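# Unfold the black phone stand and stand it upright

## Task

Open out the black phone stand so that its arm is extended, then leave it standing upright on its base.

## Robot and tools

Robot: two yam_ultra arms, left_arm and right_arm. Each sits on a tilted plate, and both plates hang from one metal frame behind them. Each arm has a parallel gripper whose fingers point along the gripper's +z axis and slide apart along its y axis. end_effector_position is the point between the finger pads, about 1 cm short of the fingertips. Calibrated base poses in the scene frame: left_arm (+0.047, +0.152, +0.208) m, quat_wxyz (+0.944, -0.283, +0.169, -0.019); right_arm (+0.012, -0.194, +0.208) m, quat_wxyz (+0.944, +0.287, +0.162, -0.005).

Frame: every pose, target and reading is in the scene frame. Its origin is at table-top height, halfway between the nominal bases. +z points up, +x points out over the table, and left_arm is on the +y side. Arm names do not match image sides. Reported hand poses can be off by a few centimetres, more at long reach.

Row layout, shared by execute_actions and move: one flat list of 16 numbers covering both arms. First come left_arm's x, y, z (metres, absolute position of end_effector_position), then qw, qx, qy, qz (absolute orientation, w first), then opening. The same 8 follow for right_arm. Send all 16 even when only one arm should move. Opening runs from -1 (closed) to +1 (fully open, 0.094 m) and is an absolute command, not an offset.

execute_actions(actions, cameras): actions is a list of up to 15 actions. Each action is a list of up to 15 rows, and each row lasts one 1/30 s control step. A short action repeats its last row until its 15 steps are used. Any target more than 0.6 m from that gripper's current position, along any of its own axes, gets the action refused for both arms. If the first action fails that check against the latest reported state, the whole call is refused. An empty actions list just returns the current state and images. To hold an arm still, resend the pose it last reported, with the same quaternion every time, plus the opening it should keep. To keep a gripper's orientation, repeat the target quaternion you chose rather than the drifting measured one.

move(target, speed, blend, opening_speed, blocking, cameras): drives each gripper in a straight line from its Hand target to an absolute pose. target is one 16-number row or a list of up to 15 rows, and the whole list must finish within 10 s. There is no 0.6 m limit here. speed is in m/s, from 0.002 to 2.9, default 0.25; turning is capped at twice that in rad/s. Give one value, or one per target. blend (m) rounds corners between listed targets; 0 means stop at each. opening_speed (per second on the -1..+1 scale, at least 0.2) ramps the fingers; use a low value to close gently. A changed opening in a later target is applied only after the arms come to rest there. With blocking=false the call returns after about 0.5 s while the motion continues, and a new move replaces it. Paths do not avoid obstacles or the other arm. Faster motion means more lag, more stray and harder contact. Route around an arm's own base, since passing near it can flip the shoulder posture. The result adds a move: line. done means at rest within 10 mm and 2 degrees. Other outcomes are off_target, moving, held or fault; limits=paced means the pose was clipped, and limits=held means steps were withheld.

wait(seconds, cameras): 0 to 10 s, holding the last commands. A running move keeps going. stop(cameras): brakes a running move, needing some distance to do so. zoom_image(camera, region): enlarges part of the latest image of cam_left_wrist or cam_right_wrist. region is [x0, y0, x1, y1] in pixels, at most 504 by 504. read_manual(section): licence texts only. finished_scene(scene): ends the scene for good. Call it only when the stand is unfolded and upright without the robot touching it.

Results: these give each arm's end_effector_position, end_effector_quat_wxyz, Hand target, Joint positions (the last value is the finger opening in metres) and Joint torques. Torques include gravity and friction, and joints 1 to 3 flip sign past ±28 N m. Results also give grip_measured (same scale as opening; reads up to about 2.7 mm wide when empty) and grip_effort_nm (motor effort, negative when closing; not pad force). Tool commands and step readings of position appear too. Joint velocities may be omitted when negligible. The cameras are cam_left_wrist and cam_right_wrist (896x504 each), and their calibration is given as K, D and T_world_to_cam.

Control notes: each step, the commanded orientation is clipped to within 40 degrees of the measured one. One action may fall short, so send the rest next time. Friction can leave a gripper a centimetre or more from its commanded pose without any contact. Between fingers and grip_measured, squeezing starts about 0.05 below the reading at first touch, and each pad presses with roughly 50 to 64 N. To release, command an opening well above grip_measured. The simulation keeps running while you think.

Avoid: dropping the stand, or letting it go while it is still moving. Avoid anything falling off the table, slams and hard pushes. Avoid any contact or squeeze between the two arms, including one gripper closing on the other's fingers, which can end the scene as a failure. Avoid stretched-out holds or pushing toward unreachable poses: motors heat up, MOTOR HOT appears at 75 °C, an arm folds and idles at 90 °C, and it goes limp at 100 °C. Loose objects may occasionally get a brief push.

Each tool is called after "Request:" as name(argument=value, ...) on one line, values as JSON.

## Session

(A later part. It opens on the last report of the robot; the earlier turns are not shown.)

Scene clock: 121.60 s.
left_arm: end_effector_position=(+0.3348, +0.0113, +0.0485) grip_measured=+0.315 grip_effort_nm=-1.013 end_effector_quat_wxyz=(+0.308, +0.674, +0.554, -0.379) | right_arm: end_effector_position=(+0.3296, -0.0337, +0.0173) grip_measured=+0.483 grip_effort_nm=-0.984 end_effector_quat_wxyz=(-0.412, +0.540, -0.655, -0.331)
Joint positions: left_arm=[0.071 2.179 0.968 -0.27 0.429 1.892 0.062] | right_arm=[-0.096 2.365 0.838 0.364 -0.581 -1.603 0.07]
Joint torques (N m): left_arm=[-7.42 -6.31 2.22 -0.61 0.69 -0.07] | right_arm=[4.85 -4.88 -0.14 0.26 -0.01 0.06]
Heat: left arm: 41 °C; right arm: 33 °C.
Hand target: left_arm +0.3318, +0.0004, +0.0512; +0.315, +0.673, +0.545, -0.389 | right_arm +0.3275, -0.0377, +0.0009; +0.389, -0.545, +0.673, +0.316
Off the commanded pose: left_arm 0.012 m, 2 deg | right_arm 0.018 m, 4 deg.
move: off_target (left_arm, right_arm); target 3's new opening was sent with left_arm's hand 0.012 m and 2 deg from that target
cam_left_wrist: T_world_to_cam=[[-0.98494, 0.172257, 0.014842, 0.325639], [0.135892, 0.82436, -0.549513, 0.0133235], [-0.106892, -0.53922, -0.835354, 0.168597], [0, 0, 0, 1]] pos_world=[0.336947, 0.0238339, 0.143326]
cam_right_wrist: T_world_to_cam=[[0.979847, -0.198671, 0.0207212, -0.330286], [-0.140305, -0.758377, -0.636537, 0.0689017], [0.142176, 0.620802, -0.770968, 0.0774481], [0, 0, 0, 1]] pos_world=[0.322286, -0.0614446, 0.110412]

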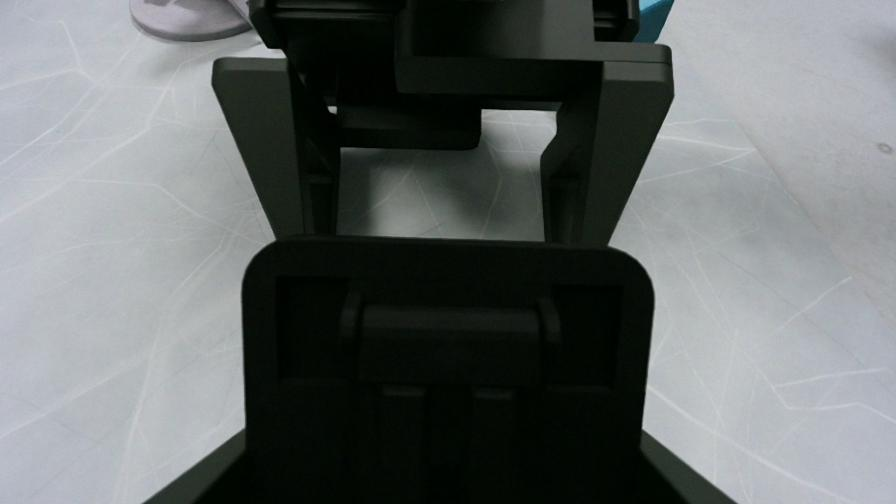

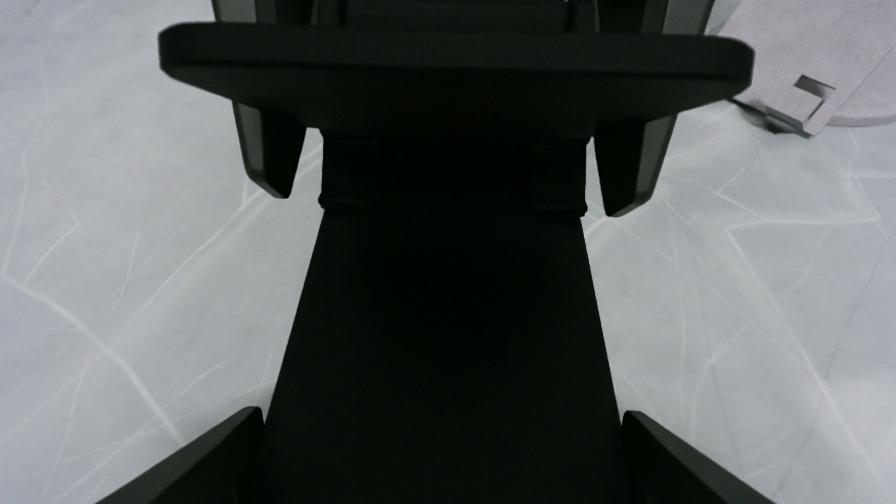

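Gripped.

Request:
move(target=[[0.336,0.02,0.10,0.315,0.673,0.545,-0.389,0.1,0.328,-0.040,-0.03,0.389,-0.545,0.673,0.315,0.1],[0.340,0.07,0.12,0.315,0.673,0.545,-0.389,0.1,0.328,-0.055,-0.04,0.389,-0.545,0.673,0.315,0.1],[0.341,0.092,0.11,0.315,0.673,0.545,-0.389,0.1,0.328,-0.058,-0.04,0.389,-0.545,0.673,0.315,0.1]], speed=0.07)

Request:
move(target=[[0.333,0.07,0.09,0.315,0.673,0.545,-0.389,0.9,0.328,-0.037,0.01,0.389,-0.545,0.673,0.315,0.1],[0.340,0.12,0.11,0.315,0.673,0.545,-0.389,1,0.328,-0.037,0.002,0.389,-0.545,0.673,0.315,0.1]], speed=0.07, opening_speed=0.7)

Scene clock: 126.73 s.
left_arm: end_effector_position=(+0.3211, +0.0626, +0.0930) grip_measured=+0.306 grip_effort_nm=-1.009 end_effector_quat_wxyz=(+0.307, +0.678, +0.529, -0.407) | right_arm: end_effector_position=(+0.3195, -0.0222, +0.0339) grip_measured=+0.483 grip_effort_nm=-0.984 end_effector_quat_wxyz=(-0.473, +0.515, -0.592, -0.401)
Joint positions: left_arm=[0.159 1.976 0.953 -0.575 0.456 2.043 0.061] | right_arm=[-0.141 2.431 0.907 0.235 -0.815 -1.738 0.07]
Joint torques (N m): left_arm=[-1.21 -14.86 6.42 -2.01 0.49 0.05] | right_arm=[-2.51 -5.91 0.79 0.2 1.88 0.05]
Heat: left arm: 42 °C; right arm: 33 °C.
Hand target: left_arm +0.3397, +0.0893, +0.1081; +0.315, +0.673, +0.546, -0.388 | right_arm +0.3233, -0.0645, -0.0279; +0.391, -0.541, +0.671, +0.324
Off the commanded pose: left_arm 0.039 m, 3 deg | right_arm 0.083 m, 17 deg.
move: off_target (left_arm, right_arm)
cam_left_wrist: T_world_to_cam=[[-0.973295, 0.228288, 0.0241238, 0.294579], [0.170644, 0.78979, -0.589162, -0.00799193], [-0.153551, -0.569312, -0.807655, 0.246265], [0, 0, 0, 1]] pos_world=[0.32589, 0.0792648, 0.187082]
cam_right_wrist: T_world_to_cam=[[0.988387, -0.150156, 0.0233154, -0.320111], [-0.0735441, -0.606968, -0.791316, 0.0740713], [0.132972, 0.780412, -0.610963, 0.0857226], [0, 0, 0, 1]] pos_world=[0.310443, -0.0700066, 0.118451]

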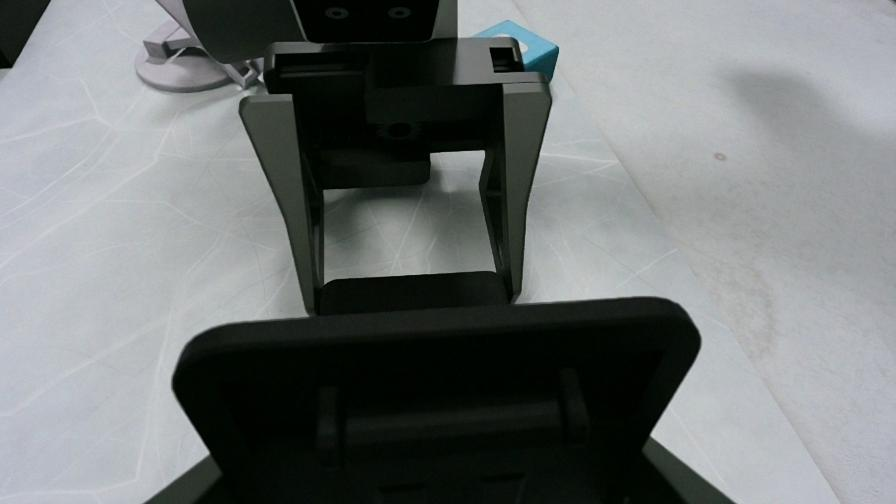

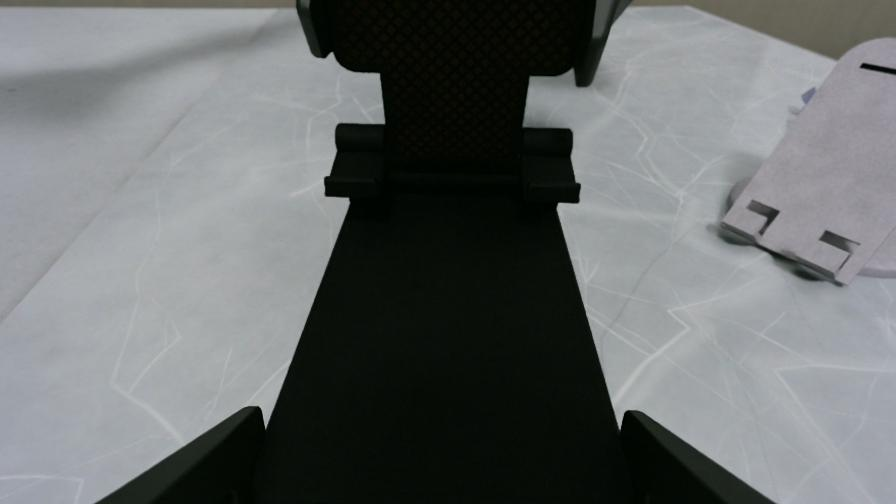

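Scene clock: 129.40 s.
left_arm: end_effector_position=(+0.3334, +0.1140, +0.1055) grip_measured=+0.999 grip_effort_nm=0.081 end_effector_quat_wxyz=(+0.297, +0.669, +0.554, -0.396) | right_arm: end_effector_position=(+0.3171, -0.0294, +0.0178) grip_measured=+0.483 grip_effort_nm=-0.984 end_effector_quat_wxyz=(-0.405, +0.543, -0.650, -0.346)
Joint positions: left_arm=[0.264 1.876 1.025 -0.758 0.435 2.097 0.094] | right_arm=[-0.094 2.374 0.827 0.344 -0.588 -1.617 0.07]
Joint torques (N m): left_arm=[-3.36 -10.02 4.07 -1.24 0.51 0.09] | right_arm=[4.86 -6.04 0.5 0.45 0.07 0.31]
Heat: left arm: 42 °C; right arm: 33 °C.
Hand target: left_arm +0.3400, +0.1196, +0.1100; +0.307, +0.670, +0.555, -0.386 | right_arm +0.3279, -0.0379, +0.0032; +0.390, -0.544, +0.673, +0.316
Off the commanded pose: left_arm 0.010 m, 2 deg | right_arm 0.021 m, 5 deg.
joint sent to its limit (left arm) — joint 6 (wrist roll), upper limit. The joint targets still meet the commanded pose.
move: off_target (right_arm)
cam_left_wrist: T_world_to_cam=[[-0.981168, 0.186162, 0.0515109, 0.298984], [0.125811, 0.818283, -0.560878, -0.0345311], [-0.146565, -0.543835, -0.826295, 0.284172], [0, 0, 0, 1]] pos_world=[0.339347, 0.127139, 0.200041]
cam_right_wrist: T_world_to_cam=[[0.985105, -0.171952, -0.000733438, -0.317711], [-0.132072, -0.753887, -0.643592, 0.0684708], [0.110114, 0.634103, -0.765368, 0.0874899], [0, 0, 0, 1]] pos_world=[0.312388, -0.0584894, 0.110796]

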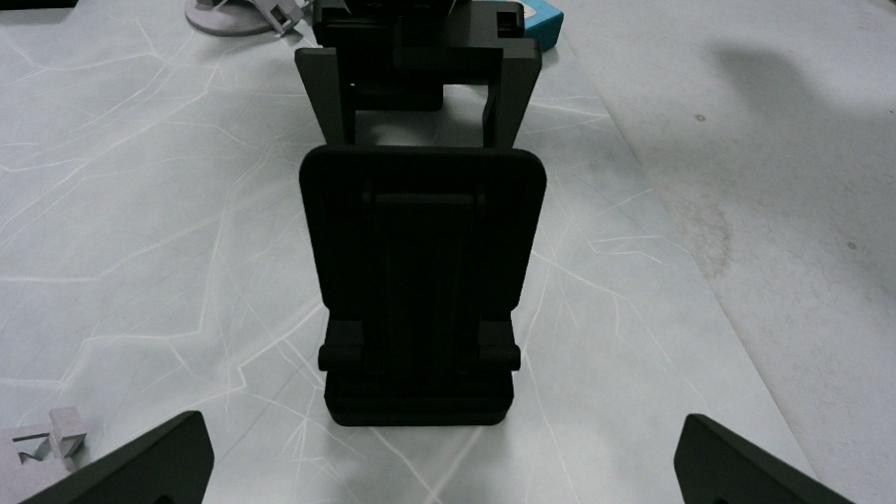

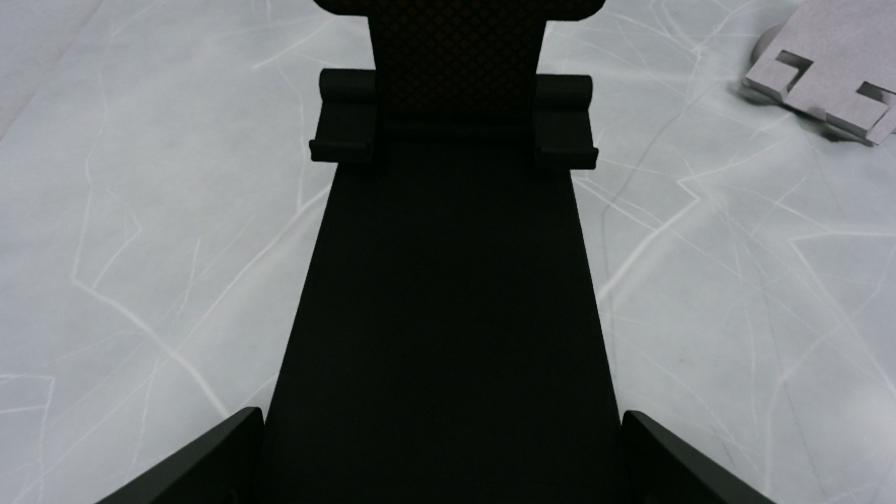

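Request:
move(target=[[0.323,0.03,0.079,0.315,0.673,0.545,-0.389,1,0.322,-0.037,0.0,0.389,-0.545,0.673,0.315,0.1],[0.323,0.03,0.079,0.315,0.673,0.545,-0.389,0.1,0.322,-0.037,0.0,0.389,-0.545,0.673,0.315,0.1]], speed=0.12, opening_speed=1)

Request:
move(target=[[0.328,0.068,0.088,0.315,0.673,0.545,-0.389,0.1,0.322,-0.042,-0.03,0.389,-0.545,0.673,0.315,0.1],[0.334,0.113,0.078,0.307,0.670,0.555,-0.386,0.1,0.322,-0.056,-0.04,0.389,-0.545,0.673,0.315,0.1]], speed=0.06)

Scene clock: 135.00 s.
left_arm: end_effector_position=(+0.3288, +0.0407, +0.0772) grip_measured=+0.314 grip_effort_nm=-1.018 end_effector_quat_wxyz=(+0.312, +0.674, +0.554, -0.376) | right_arm: end_effector_position=(+0.3212, -0.0302, +0.0175) grip_measured=+0.483 grip_effort_nm=-0.984 end_effector_quat_wxyz=(-0.410, +0.543, -0.650, -0.339)
Joint positions: left_arm=[0.108 2.017 0.9 -0.373 0.435 1.934 0.062] | right_arm=[-0.094 2.374 0.827 0.363 -0.588 -1.617 0.07]
Joint torques (N m): left_arm=[-6.54 -5.96 1.92 -0.68 0.7 -0.11] | right_arm=[4.37 -5.29 -0.66 0.48 0.09 0.18]
Heat: left arm: 42 °C; right arm: 33 °C.
Hand target: left_arm +0.3228, +0.0305, +0.0791; +0.315, +0.673, +0.545, -0.389 | right_arm +0.3217, -0.0376, +0.0011; +0.389, -0.545, +0.672, +0.316
Off the commanded pose: left_arm 0.012 m, 2 deg | right_arm 0.019 m, 5 deg.
move: off_target (left_arm, right_arm); target 2's new opening was sent with left_arm's hand 0.012 m and 2 deg from that target
cam_left_wrist: T_world_to_cam=[[-0.985677, 0.168539, 0.00590978, 0.315315], [0.137598, 0.823999, -0.54963, 0.00519001], [-0.0975035, -0.540944, -0.835387, 0.204741], [0, 0, 0, 1]] pos_world=[0.330047, 0.053334, 0.172027]
cam_right_wrist: T_world_to_cam=[[0.983243, -0.181597, 0.0159627, -0.321943], [-0.129101, -0.755468, -0.642341, 0.0670535], [0.128707, 0.629516, -0.766253, 0.081279], [0, 0, 0, 1]] pos_world=[0.314744, -0.0589738, 0.110491]

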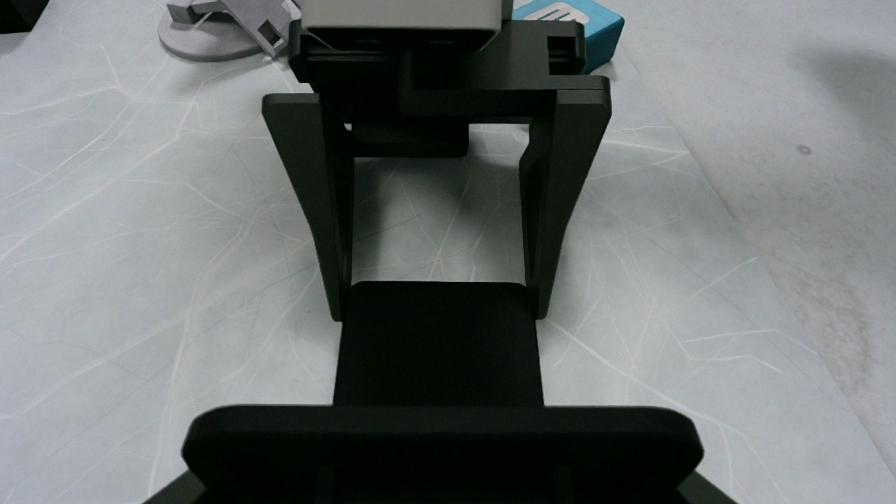

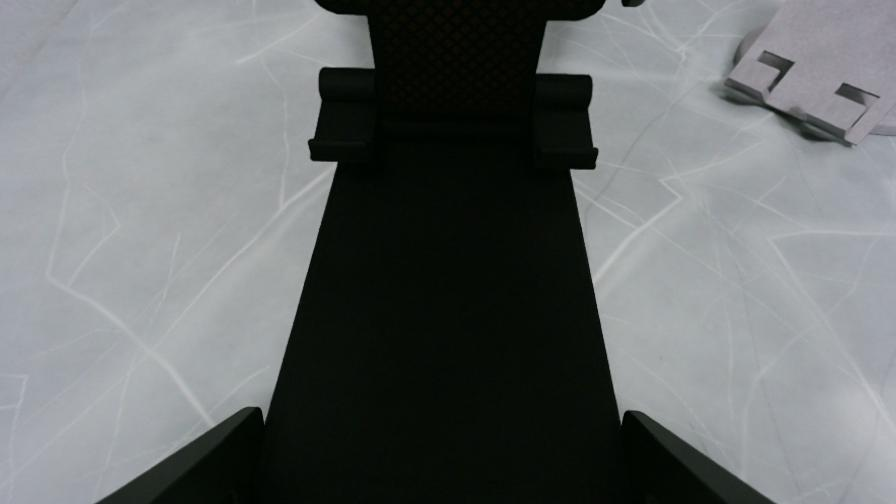

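Scene clock: 137.07 s.
left_arm: end_effector_position=(+0.3192, +0.0765, +0.0803) grip_measured=+0.311 grip_effort_nm=-1.013 end_effector_quat_wxyz=(+0.322, +0.657, +0.540, -0.416) | right_arm: end_effector_position=(+0.3147, -0.0228, +0.0219) grip_measured=+0.483 grip_effort_nm=-0.984 end_effector_quat_wxyz=(-0.452, +0.521, -0.609, -0.392)
Joint positions: left_arm=[0.245 2.011 0.968 -0.59 0.502 2.105 0.062] | right_arm=[-0.142 2.445 0.897 0.265 -0.76 -1.713 0.07]
Joint torques (N m): left_arm=[0.1 -13.56 5.86 -1.8 -0.28 0] | right_arm=[-1.94 -5.65 0.4 0.31 1.34 -0.17]
Heat: left arm: 43 °C; right arm: 33 °C.
Hand target: left_arm +0.3329, +0.1107, +0.0780; +0.300, +0.666, +0.565, -0.383 | right_arm +0.3182, -0.0601, -0.0311; +0.388, -0.543, +0.672, +0.322
Off the commanded pose: left_arm 0.039 m, 5 deg | right_arm 0.071 m, 14 deg.
joint sent to its limit (left arm) — joint 6 (wrist roll), upper limit. The joint targets still meet the commanded pose.
move: off_target (left_arm, right_arm)
cam_left_wrist: T_world_to_cam=[[-0.981563, 0.18735, 0.0378794, 0.294466], [0.124008, 0.77499, -0.619687, -0.00764941], [-0.145455, -0.603565, -0.783934, 0.241755], [0, 0, 0, 1]] pos_world=[0.32515, 0.0966747, 0.173626]
cam_right_wrist: T_world_to_cam=[[0.988282, -0.152617, 0.00262097, -0.3148], [-0.0979016, -0.646957, -0.756216, 0.0697909], [0.117107, 0.747098, -0.654317, 0.0845979], [0, 0, 0, 1]] pos_world=[0.308037, -0.066095, 0.108956]

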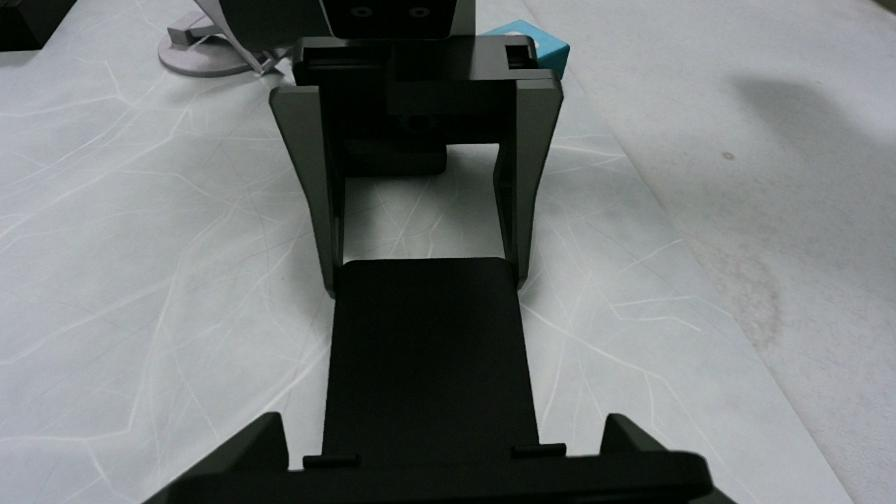

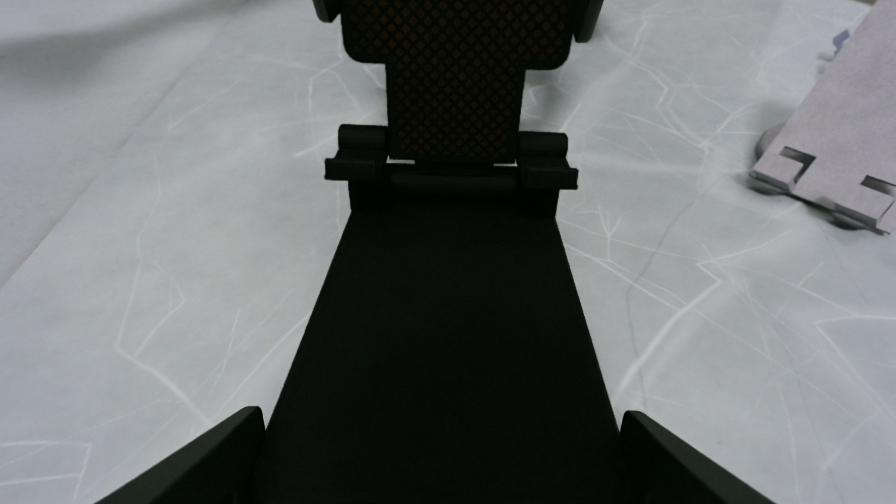

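Request:
move(target=[[0.322,0.08,0.085,0.307,0.670,0.555,-0.386,0.1,0.318,-0.030,0.015,0.389,-0.545,0.673,0.315,0.95],[0.325,0.085,0.135,0.307,0.670,0.555,-0.386,0.1,0.300,-0.115,0.045,0.473,-0.499,0.616,0.383,0.95]], speed=0.08, opening_speed=1)

Scene clock: 142.73 s.
left_arm: end_effector_position=(+0.3261, +0.0899, +0.1227) grip_measured=+0.311 grip_effort_nm=-1.018 end_effector_quat_wxyz=(+0.297, +0.670, +0.564, -0.381) | right_arm: end_effector_position=(+0.2919, -0.1101, +0.0364) grip_measured=+0.948 grip_effort_nm=0.164 end_effector_quat_wxyz=(-0.455, +0.508, -0.621, -0.385)
Joint positions: left_arm=[0.166 1.788 0.905 -0.643 0.421 1.97 0.062] | right_arm=[-0.394 2.225 0.828 -0.089 -0.813 -2.013 0.091]
Joint torques (N m): left_arm=[-6.15 -9.51 2.77 -1.1 0.69 -0.05] | right_arm=[3.41 -8.28 -0.72 -0.82 -1.08 -0.08]
Heat: left arm: 43 °C; right arm: 34 °C.
Hand target: left_arm +0.3249, +0.0851, +0.1346; +0.307, +0.670, +0.555, -0.386 | right_arm +0.2999, -0.1149, +0.0447; +0.473, -0.499, +0.617, +0.383
Off the commanded pose: left_arm 0.013 m, 2 deg | right_arm 0.013 m, 2 deg.
move: off_target (left_arm, right_arm)
cam_left_wrist: T_world_to_cam=[[-0.985702, 0.163461, 0.0408802, 0.300278], [0.116204, 0.835173, -0.537571, -0.00547893], [-0.122014, -0.525135, -0.842227, 0.276564], [0, 0, 0, 1]] pos_world=[0.330366, 0.100725, 0.217709]
cam_right_wrist: T_world_to_cam=[[0.982077, -0.188394, -0.00564959, -0.307458], [-0.127931, -0.64428, -0.754014, 0.0310302], [0.138412, 0.741223, -0.656834, 0.155309], [0, 0, 0, 1]] pos_world=[0.28442, -0.15305, 0.123673]

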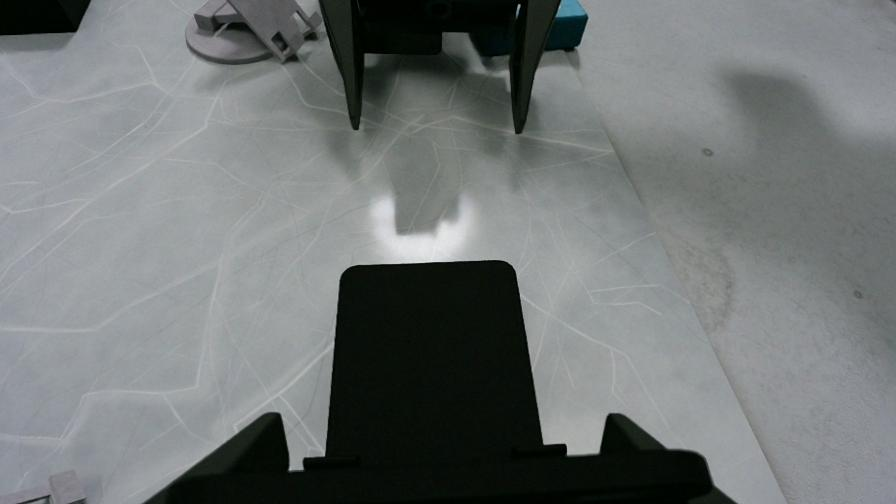

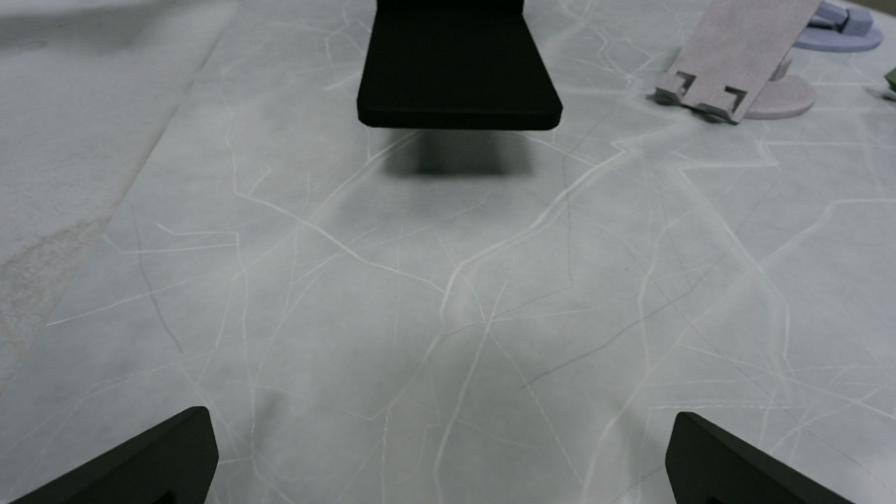

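Request:
move(target=[[0.325,0.085,0.135,0.307,0.670,0.555,-0.386,0.1,0.312,-0.02,0.054,0.467,-0.510,0.608,0.391,0.95],[0.325,0.085,0.135,0.307,0.670,0.555,-0.386,0.1,0.325,0.055,0.050,0.467,-0.510,0.608,0.391,0.95],[0.325,0.085,0.135,0.307,0.670,0.555,-0.386,0.1,0.325,0.055,0.050,0.467,-0.510,0.608,0.391,0.2]], speed=0.1, opening_speed=0.8)

Scene clock: 150.83 s.
left_arm: end_effector_position=(+0.3281, +0.0900, +0.1220) grip_measured=+0.311 grip_effort_nm=-1.013 end_effector_quat_wxyz=(+0.300, +0.670, +0.565, -0.377) | right_arm: end_effector_position=(+0.3318, +0.0461, +0.0498) grip_measured=+0.502 grip_effort_nm=-0.989 end_effector_quat_wxyz=(-0.467, +0.514, -0.611, -0.378)
Joint positions: left_arm=[0.166 1.788 0.905 -0.634 0.421 1.97 0.062] | right_arm=[0.095 2.521 0.883 0.601 -0.672 -1.403 0.071]
Joint torques (N m): left_arm=[-6.08 -9.43 2.77 -1.16 0.7 -0.06] | right_arm=[7.53 -5.07 -0.1 0.59 -0.83 0.19]
Heat: left arm: 42 °C; right arm: 34 °C.
Hand target: left_arm +0.3250, +0.0851, +0.1344; +0.307, +0.670, +0.555, -0.386 | right_arm +0.3250, +0.0546, +0.0502; +0.467, -0.510, +0.608, +0.391
Off the commanded pose: left_arm 0.014 m, 2 deg | right_arm 0.011 m, 2 deg.
move: off_target (left_arm, right_arm); target 3's new opening was sent with right_arm's hand 0.013 m and 2 deg from that target
cam_left_wrist: T_world_to_cam=[[-0.986749, 0.158698, 0.0337877, 0.303874], [0.116232, 0.836659, -0.535249, -0.00657472], [-0.113212, -0.524229, -0.844018, 0.273444], [0, 0, 0, 1]] pos_world=[0.331569, 0.100624, 0.217006]
cam_right_wrist: T_world_to_cam=[[0.982018, -0.1867, 0.0279894, -0.318946], [-0.100069, -0.640495, -0.761415, 0.137864], [0.160083, 0.744922, -0.647661, 0.034913], [0, 0, 0, 1]] pos_world=[0.321418, 0.00274634, 0.13651]

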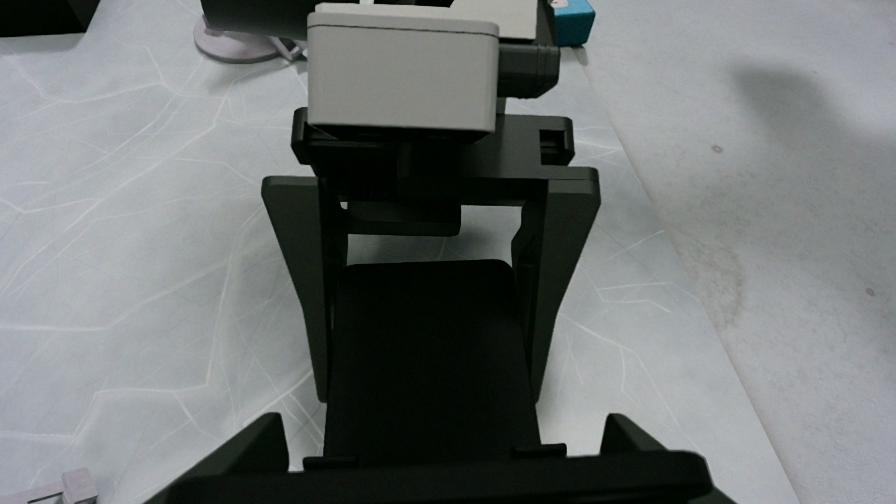

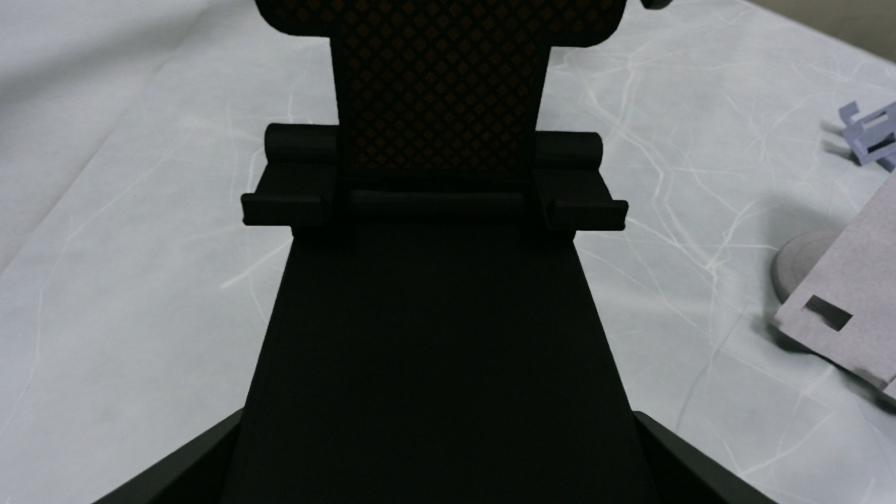

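Pull.

Request:
move(target=[[0.325,0.083,0.20,0.307,0.670,0.555,-0.386,0.05,0.320,0.048,0.02,0.467,-0.510,0.608,0.391,0.1],[0.325,0.088,0.265,0.307,0.670,0.555,-0.386,0.05,0.316,0.042,-0.04,0.467,-0.510,0.608,0.391,0.1]], speed=0.05)

Scene clock: 155.47 s.
left_arm: end_effector_position=(+0.3226, +0.0900, +0.2041) grip_measured=+0.306 grip_effort_nm=-1.013 end_effector_quat_wxyz=(+0.257, +0.697, +0.575, -0.343) | right_arm: end_effector_position=(+0.3214, +0.0464, +0.0487) grip_measured=+0.498 grip_effort_nm=-0.984 end_effector_quat_wxyz=(-0.563, +0.456, -0.512, -0.462)
Joint positions: left_arm=[-0.073 1.498 0.904 -0.829 0.273 1.718 0.061] | right_arm=[-0.03 2.7 1.048 0.475 -1.071 -1.61 0.07]
Joint torques (N m): left_arm=[-6.93 -12.72 11.77 -1.91 1.98 -0.37] | right_arm=[-0.16 -2.92 0.21 -0.07 2.24 -0.46]
Heat: left arm: 42 °C; right arm: 34 °C.
Hand target: left_arm +0.3246, +0.0872, +0.2575; +0.307, +0.671, +0.556, -0.383 | right_arm +0.3078, +0.0300, -0.0255; +0.471, -0.506, +0.602, +0.401
Off the commanded pose: left_arm 0.061 m, 9 deg | right_arm 0.089 m, 19 deg.
move: off_target (left_arm, right_arm)
cam_left_wrist: T_world_to_cam=[[-0.982354, 0.181888, 0.0435684, 0.29013], [0.145891, 0.890946, -0.430035, 0.00210092], [-0.117035, -0.41609, -0.90176, 0.345433], [0, 0, 0, 1]] pos_world=[0.325131, 0.0890881, 0.299761]
cam_right_wrist: T_world_to_cam=[[0.98553, -0.162241, 0.0490743, -0.311937], [-0.0126159, -0.358932, -0.933279, 0.103326], [0.16903, 0.919155, -0.355785, 0.0103917], [0, 0, 0, 1]] pos_world=[0.30697, -0.0230735, 0.115437]

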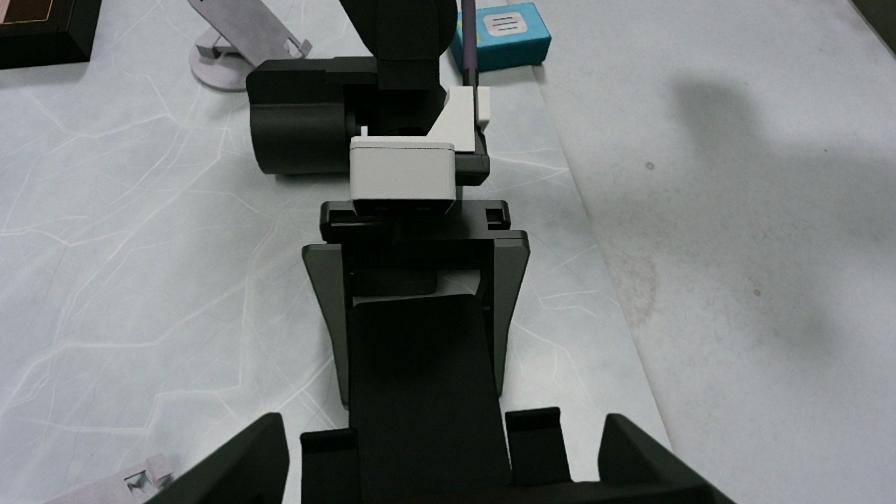

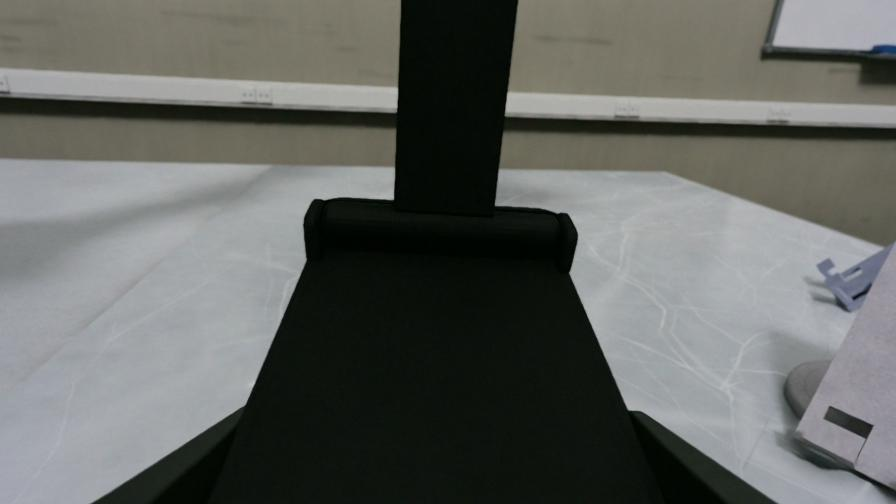

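Request:
move(target=[[0.325,0.085,0.19,0.307,0.670,0.555,-0.386,0.05,0.317,0.050,0.010,0.467,-0.510,0.608,0.391,0.1],[0.325,0.085,0.170,0.307,0.670,0.555,-0.386,0.05,0.317,0.050,0.003,0.467,-0.510,0.608,0.391,0.1]], speed=0.05)

Request:
move(target=[[0.325,0.085,0.170,0.307,0.670,0.555,-0.386,1,0.317,0.050,0.003,0.467,-0.510,0.608,0.391,0.1],[0.33,0.14,0.21,0.315,0.673,0.545,-0.389,1,0.317,0.05,0.003,0.467,-0.510,0.608,0.391,0.1],[0.33,0.11,0.29,0.027,0.776,0.628,-0.034,0.6,0.317,0.05,0.003,0.467,-0.510,0.608,0.391,0.1]], speed=0.2, opening_speed=0.8)

Scene clock: 161.87 s.
left_arm: end_effector_position=(+0.3214, +0.0945, +0.1791) grip_measured=+0.304 grip_effort_nm=-1.013 end_effector_quat_wxyz=(+0.294, +0.676, +0.558, -0.382) | right_arm: end_effector_position=(+0.3135, +0.0517, +0.0318) grip_measured=+0.497 grip_effort_nm=-0.984 end_effector_quat_wxyz=(-0.502, +0.491, -0.570, -0.427)
Joint positions: left_arm=[0.074 1.599 0.9 -0.8 0.408 1.888 0.061] | right_arm=[0.013 2.667 0.968 0.57 -0.862 -1.514 0.07]
Joint torques (N m): left_arm=[-3.22 -3.37 3.89 -0.12 0.81 0.06] | right_arm=[5.63 -5.53 0.36 0.36 0.57 0.07]
Heat: left arm: 43 °C; right arm: 33 °C.
Hand target: left_arm +0.3243, +0.0857, +0.1707; +0.306, +0.670, +0.555, -0.386 | right_arm +0.3162, +0.0475, +0.0050; +0.468, -0.509, +0.607, +0.392
Off the commanded pose: left_arm 0.014 m, 2 deg | right_arm 0.029 m, 8 deg.
move: off_target (left_arm, right_arm)
cam_left_wrist: T_world_to_cam=[[-0.982597, 0.181864, 0.0377852, 0.290416], [0.133756, 0.833918, -0.535435, 0.0156921], [-0.128886, -0.521063, -0.843731, 0.32804], [0, 0, 0, 1]] pos_world=[0.325543, 0.105027, 0.274206]
cam_right_wrist: T_world_to_cam=[[0.987213, -0.1586, 0.0160426, -0.302116], [-0.070271, -0.523307, -0.849242, 0.11322], [0.143085, 0.837255, -0.52776, 0.0187752], [0, 0, 0, 1]] pos_world=[0.303522, -0.00438667, 0.110906]

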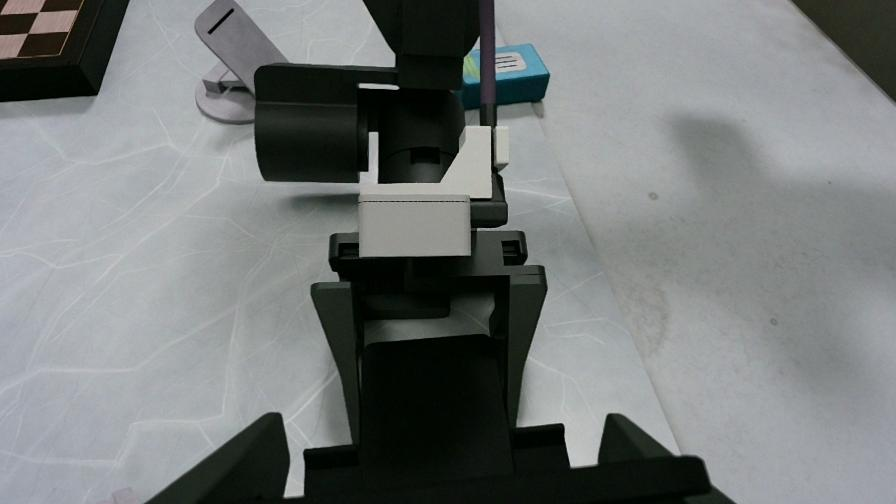

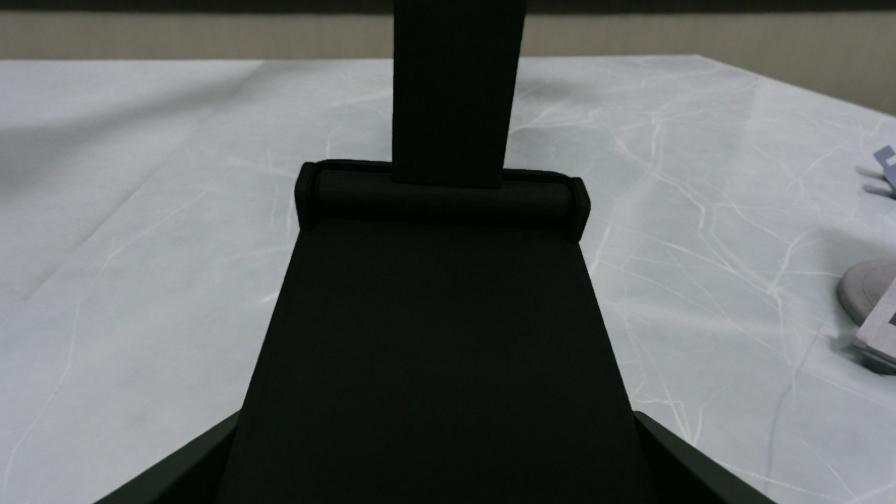

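Scene clock: 167.67 s.
left_arm: end_effector_position=(+0.3280, +0.1144, +0.2847) grip_measured=+0.601 grip_effort_nm=-0.056 end_effector_quat_wxyz=(+0.023, +0.773, +0.633, -0.037) | right_arm: end_effector_position=(+0.3136, +0.0518, +0.0318) grip_measured=+0.496 grip_effort_nm=-0.984 end_effector_quat_wxyz=(-0.502, +0.491, -0.570, -0.426)
Joint positions: left_arm=[-0.735 1.567 1.201 -1.325 -0.576 0.965 0.075] | right_arm=[0.014 2.667 0.968 0.571 -0.862 -1.513 0.07]
Joint torques (N m): left_arm=[-5.9 -2.77 9.37 -0.14 0.01 -0.07] | right_arm=[5.57 -5.18 -0.06 0.36 0.59 0.1]
Heat: left arm: 41 °C; right arm: 33 °C.
Hand target: left_arm +0.3299, +0.1101, +0.2900; +0.027, +0.777, +0.628, -0.034 | right_arm +0.3162, +0.0476, +0.0051; +0.468, -0.509, +0.607, +0.392
Off the commanded pose: left_arm 0.007 m, 1 deg | right_arm 0.029 m, 8 deg.
move: off_target (right_arm)
cam_left_wrist: T_world_to_cam=[[-0.984338, 0.176286, -0.00162927, 0.301729], [0.164843, 0.92364, 0.345999, -0.216718], [0.0624995, 0.340311, -0.938234, 0.293884], [0, 0, 0, 1]] pos_world=[0.31436, 0.0469672, 0.351208]
cam_right_wrist: T_world_to_cam=[[0.987206, -0.158618, 0.0162484, -0.302206], [-0.0701708, -0.523699, -0.849009, 0.113359], [0.143177, 0.837006, -0.528129, 0.018659], [0, 0, 0, 1]] pos_world=[0.303622, -0.00418677, 0.111008]

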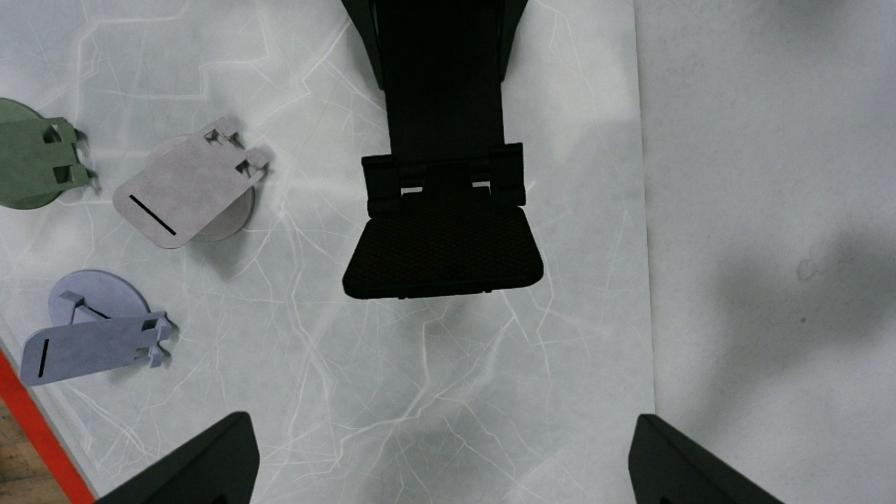

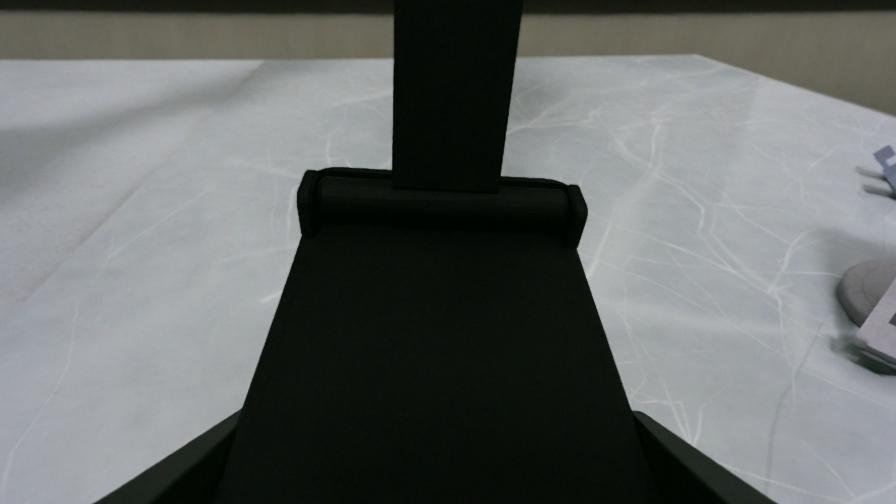

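Request:
move(target=[[0.357,0.108,0.27,-0.011,0.104,0.989,-0.104,0.2,0.317,0.05,0.003,0.467,-0.510,0.608,0.391,0.1],[0.357,0.104,0.208,-0.011,0.104,0.989,-0.104,0.2,0.317,0.05,0.003,0.467,-0.510,0.608,0.391,0.1]], speed=0.3)

Scene clock: 174.90 s.
left_arm: end_effector_position=(+0.3582, +0.1066, +0.2120) grip_measured=+0.201 grip_effort_nm=-0.051 end_effector_quat_wxyz=(-0.007, +0.102, +0.990, -0.101) | right_arm: end_effector_position=(+0.3136, +0.0518, +0.0318) grip_measured=+0.496 grip_effort_nm=-0.984 end_effector_quat_wxyz=(-0.502, +0.491, -0.570, -0.426)
Joint positions: left_arm=[-0.472 1.593 1.058 -0.927 -0.476 -0.255 0.056] | right_arm=[0.014 2.667 0.968 0.571 -0.862 -1.513 0.07]
Joint torques (N m): left_arm=[-3.99 -4.49 6.23 0.16 0.22 0.07] | right_arm=[5.67 -5.33 0.23 0.38 0.6 0.06]
Heat: left arm: 40 °C; right arm: 33 °C.
Hand target: left_arm +0.3570, +0.1041, +0.2081; -0.011, +0.104, +0.989, -0.104 | right_arm +0.3162, +0.0476, +0.0051; +0.468, -0.509, +0.607, +0.392
Off the commanded pose: left_arm 0.005 m, 1 deg | right_arm 0.029 m, 8 deg.
move: off_target (right_arm)
cam_left_wrist: T_world_to_cam=[[-0.179929, -0.965797, 0.186714, 0.126352], [-0.876115, 0.243646, 0.416005, 0.241153], [-0.447268, -0.0887315, -0.889988, 0.444547], [0, 0, 0, 1]] pos_world=[0.432844, 0.10272, 0.271729]
cam_right_wrist: T_world_to_cam=[[0.987206, -0.158618, 0.0162484, -0.302206], [-0.0701708, -0.523699, -0.849009, 0.113359], [0.143177, 0.837006, -0.528129, 0.018659], [0, 0, 0, 1]] pos_world=[0.303622, -0.00418677, 0.111008]

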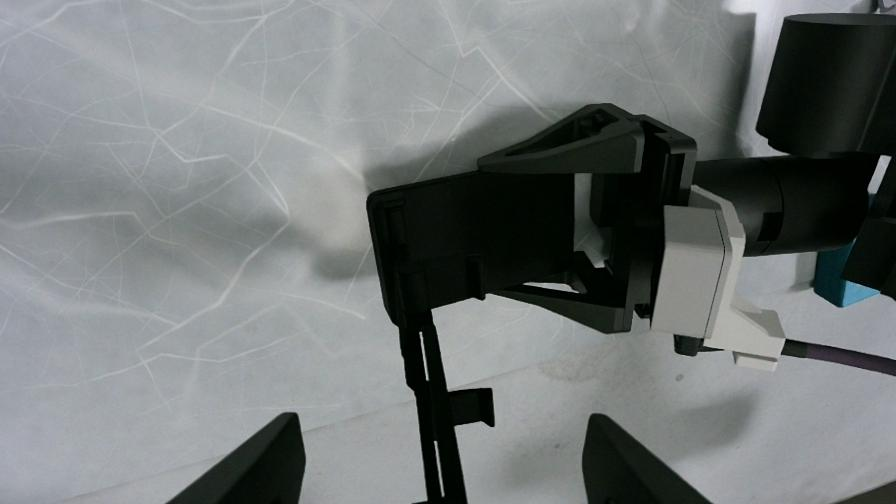

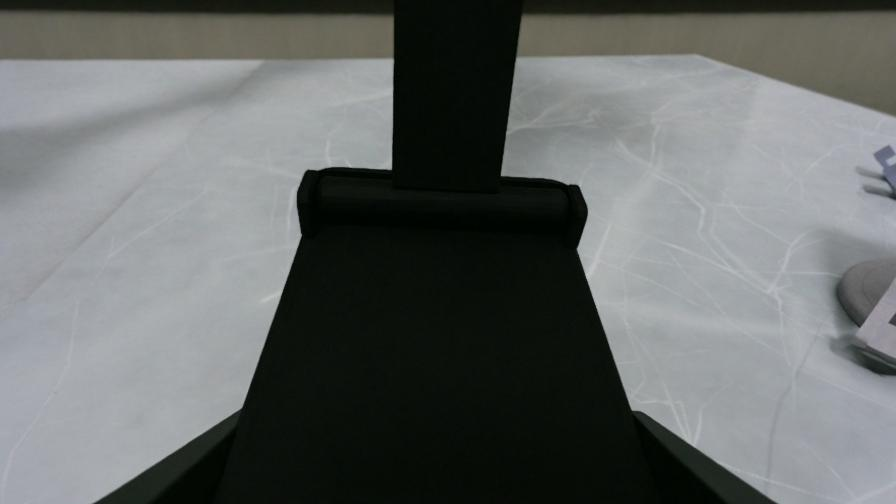

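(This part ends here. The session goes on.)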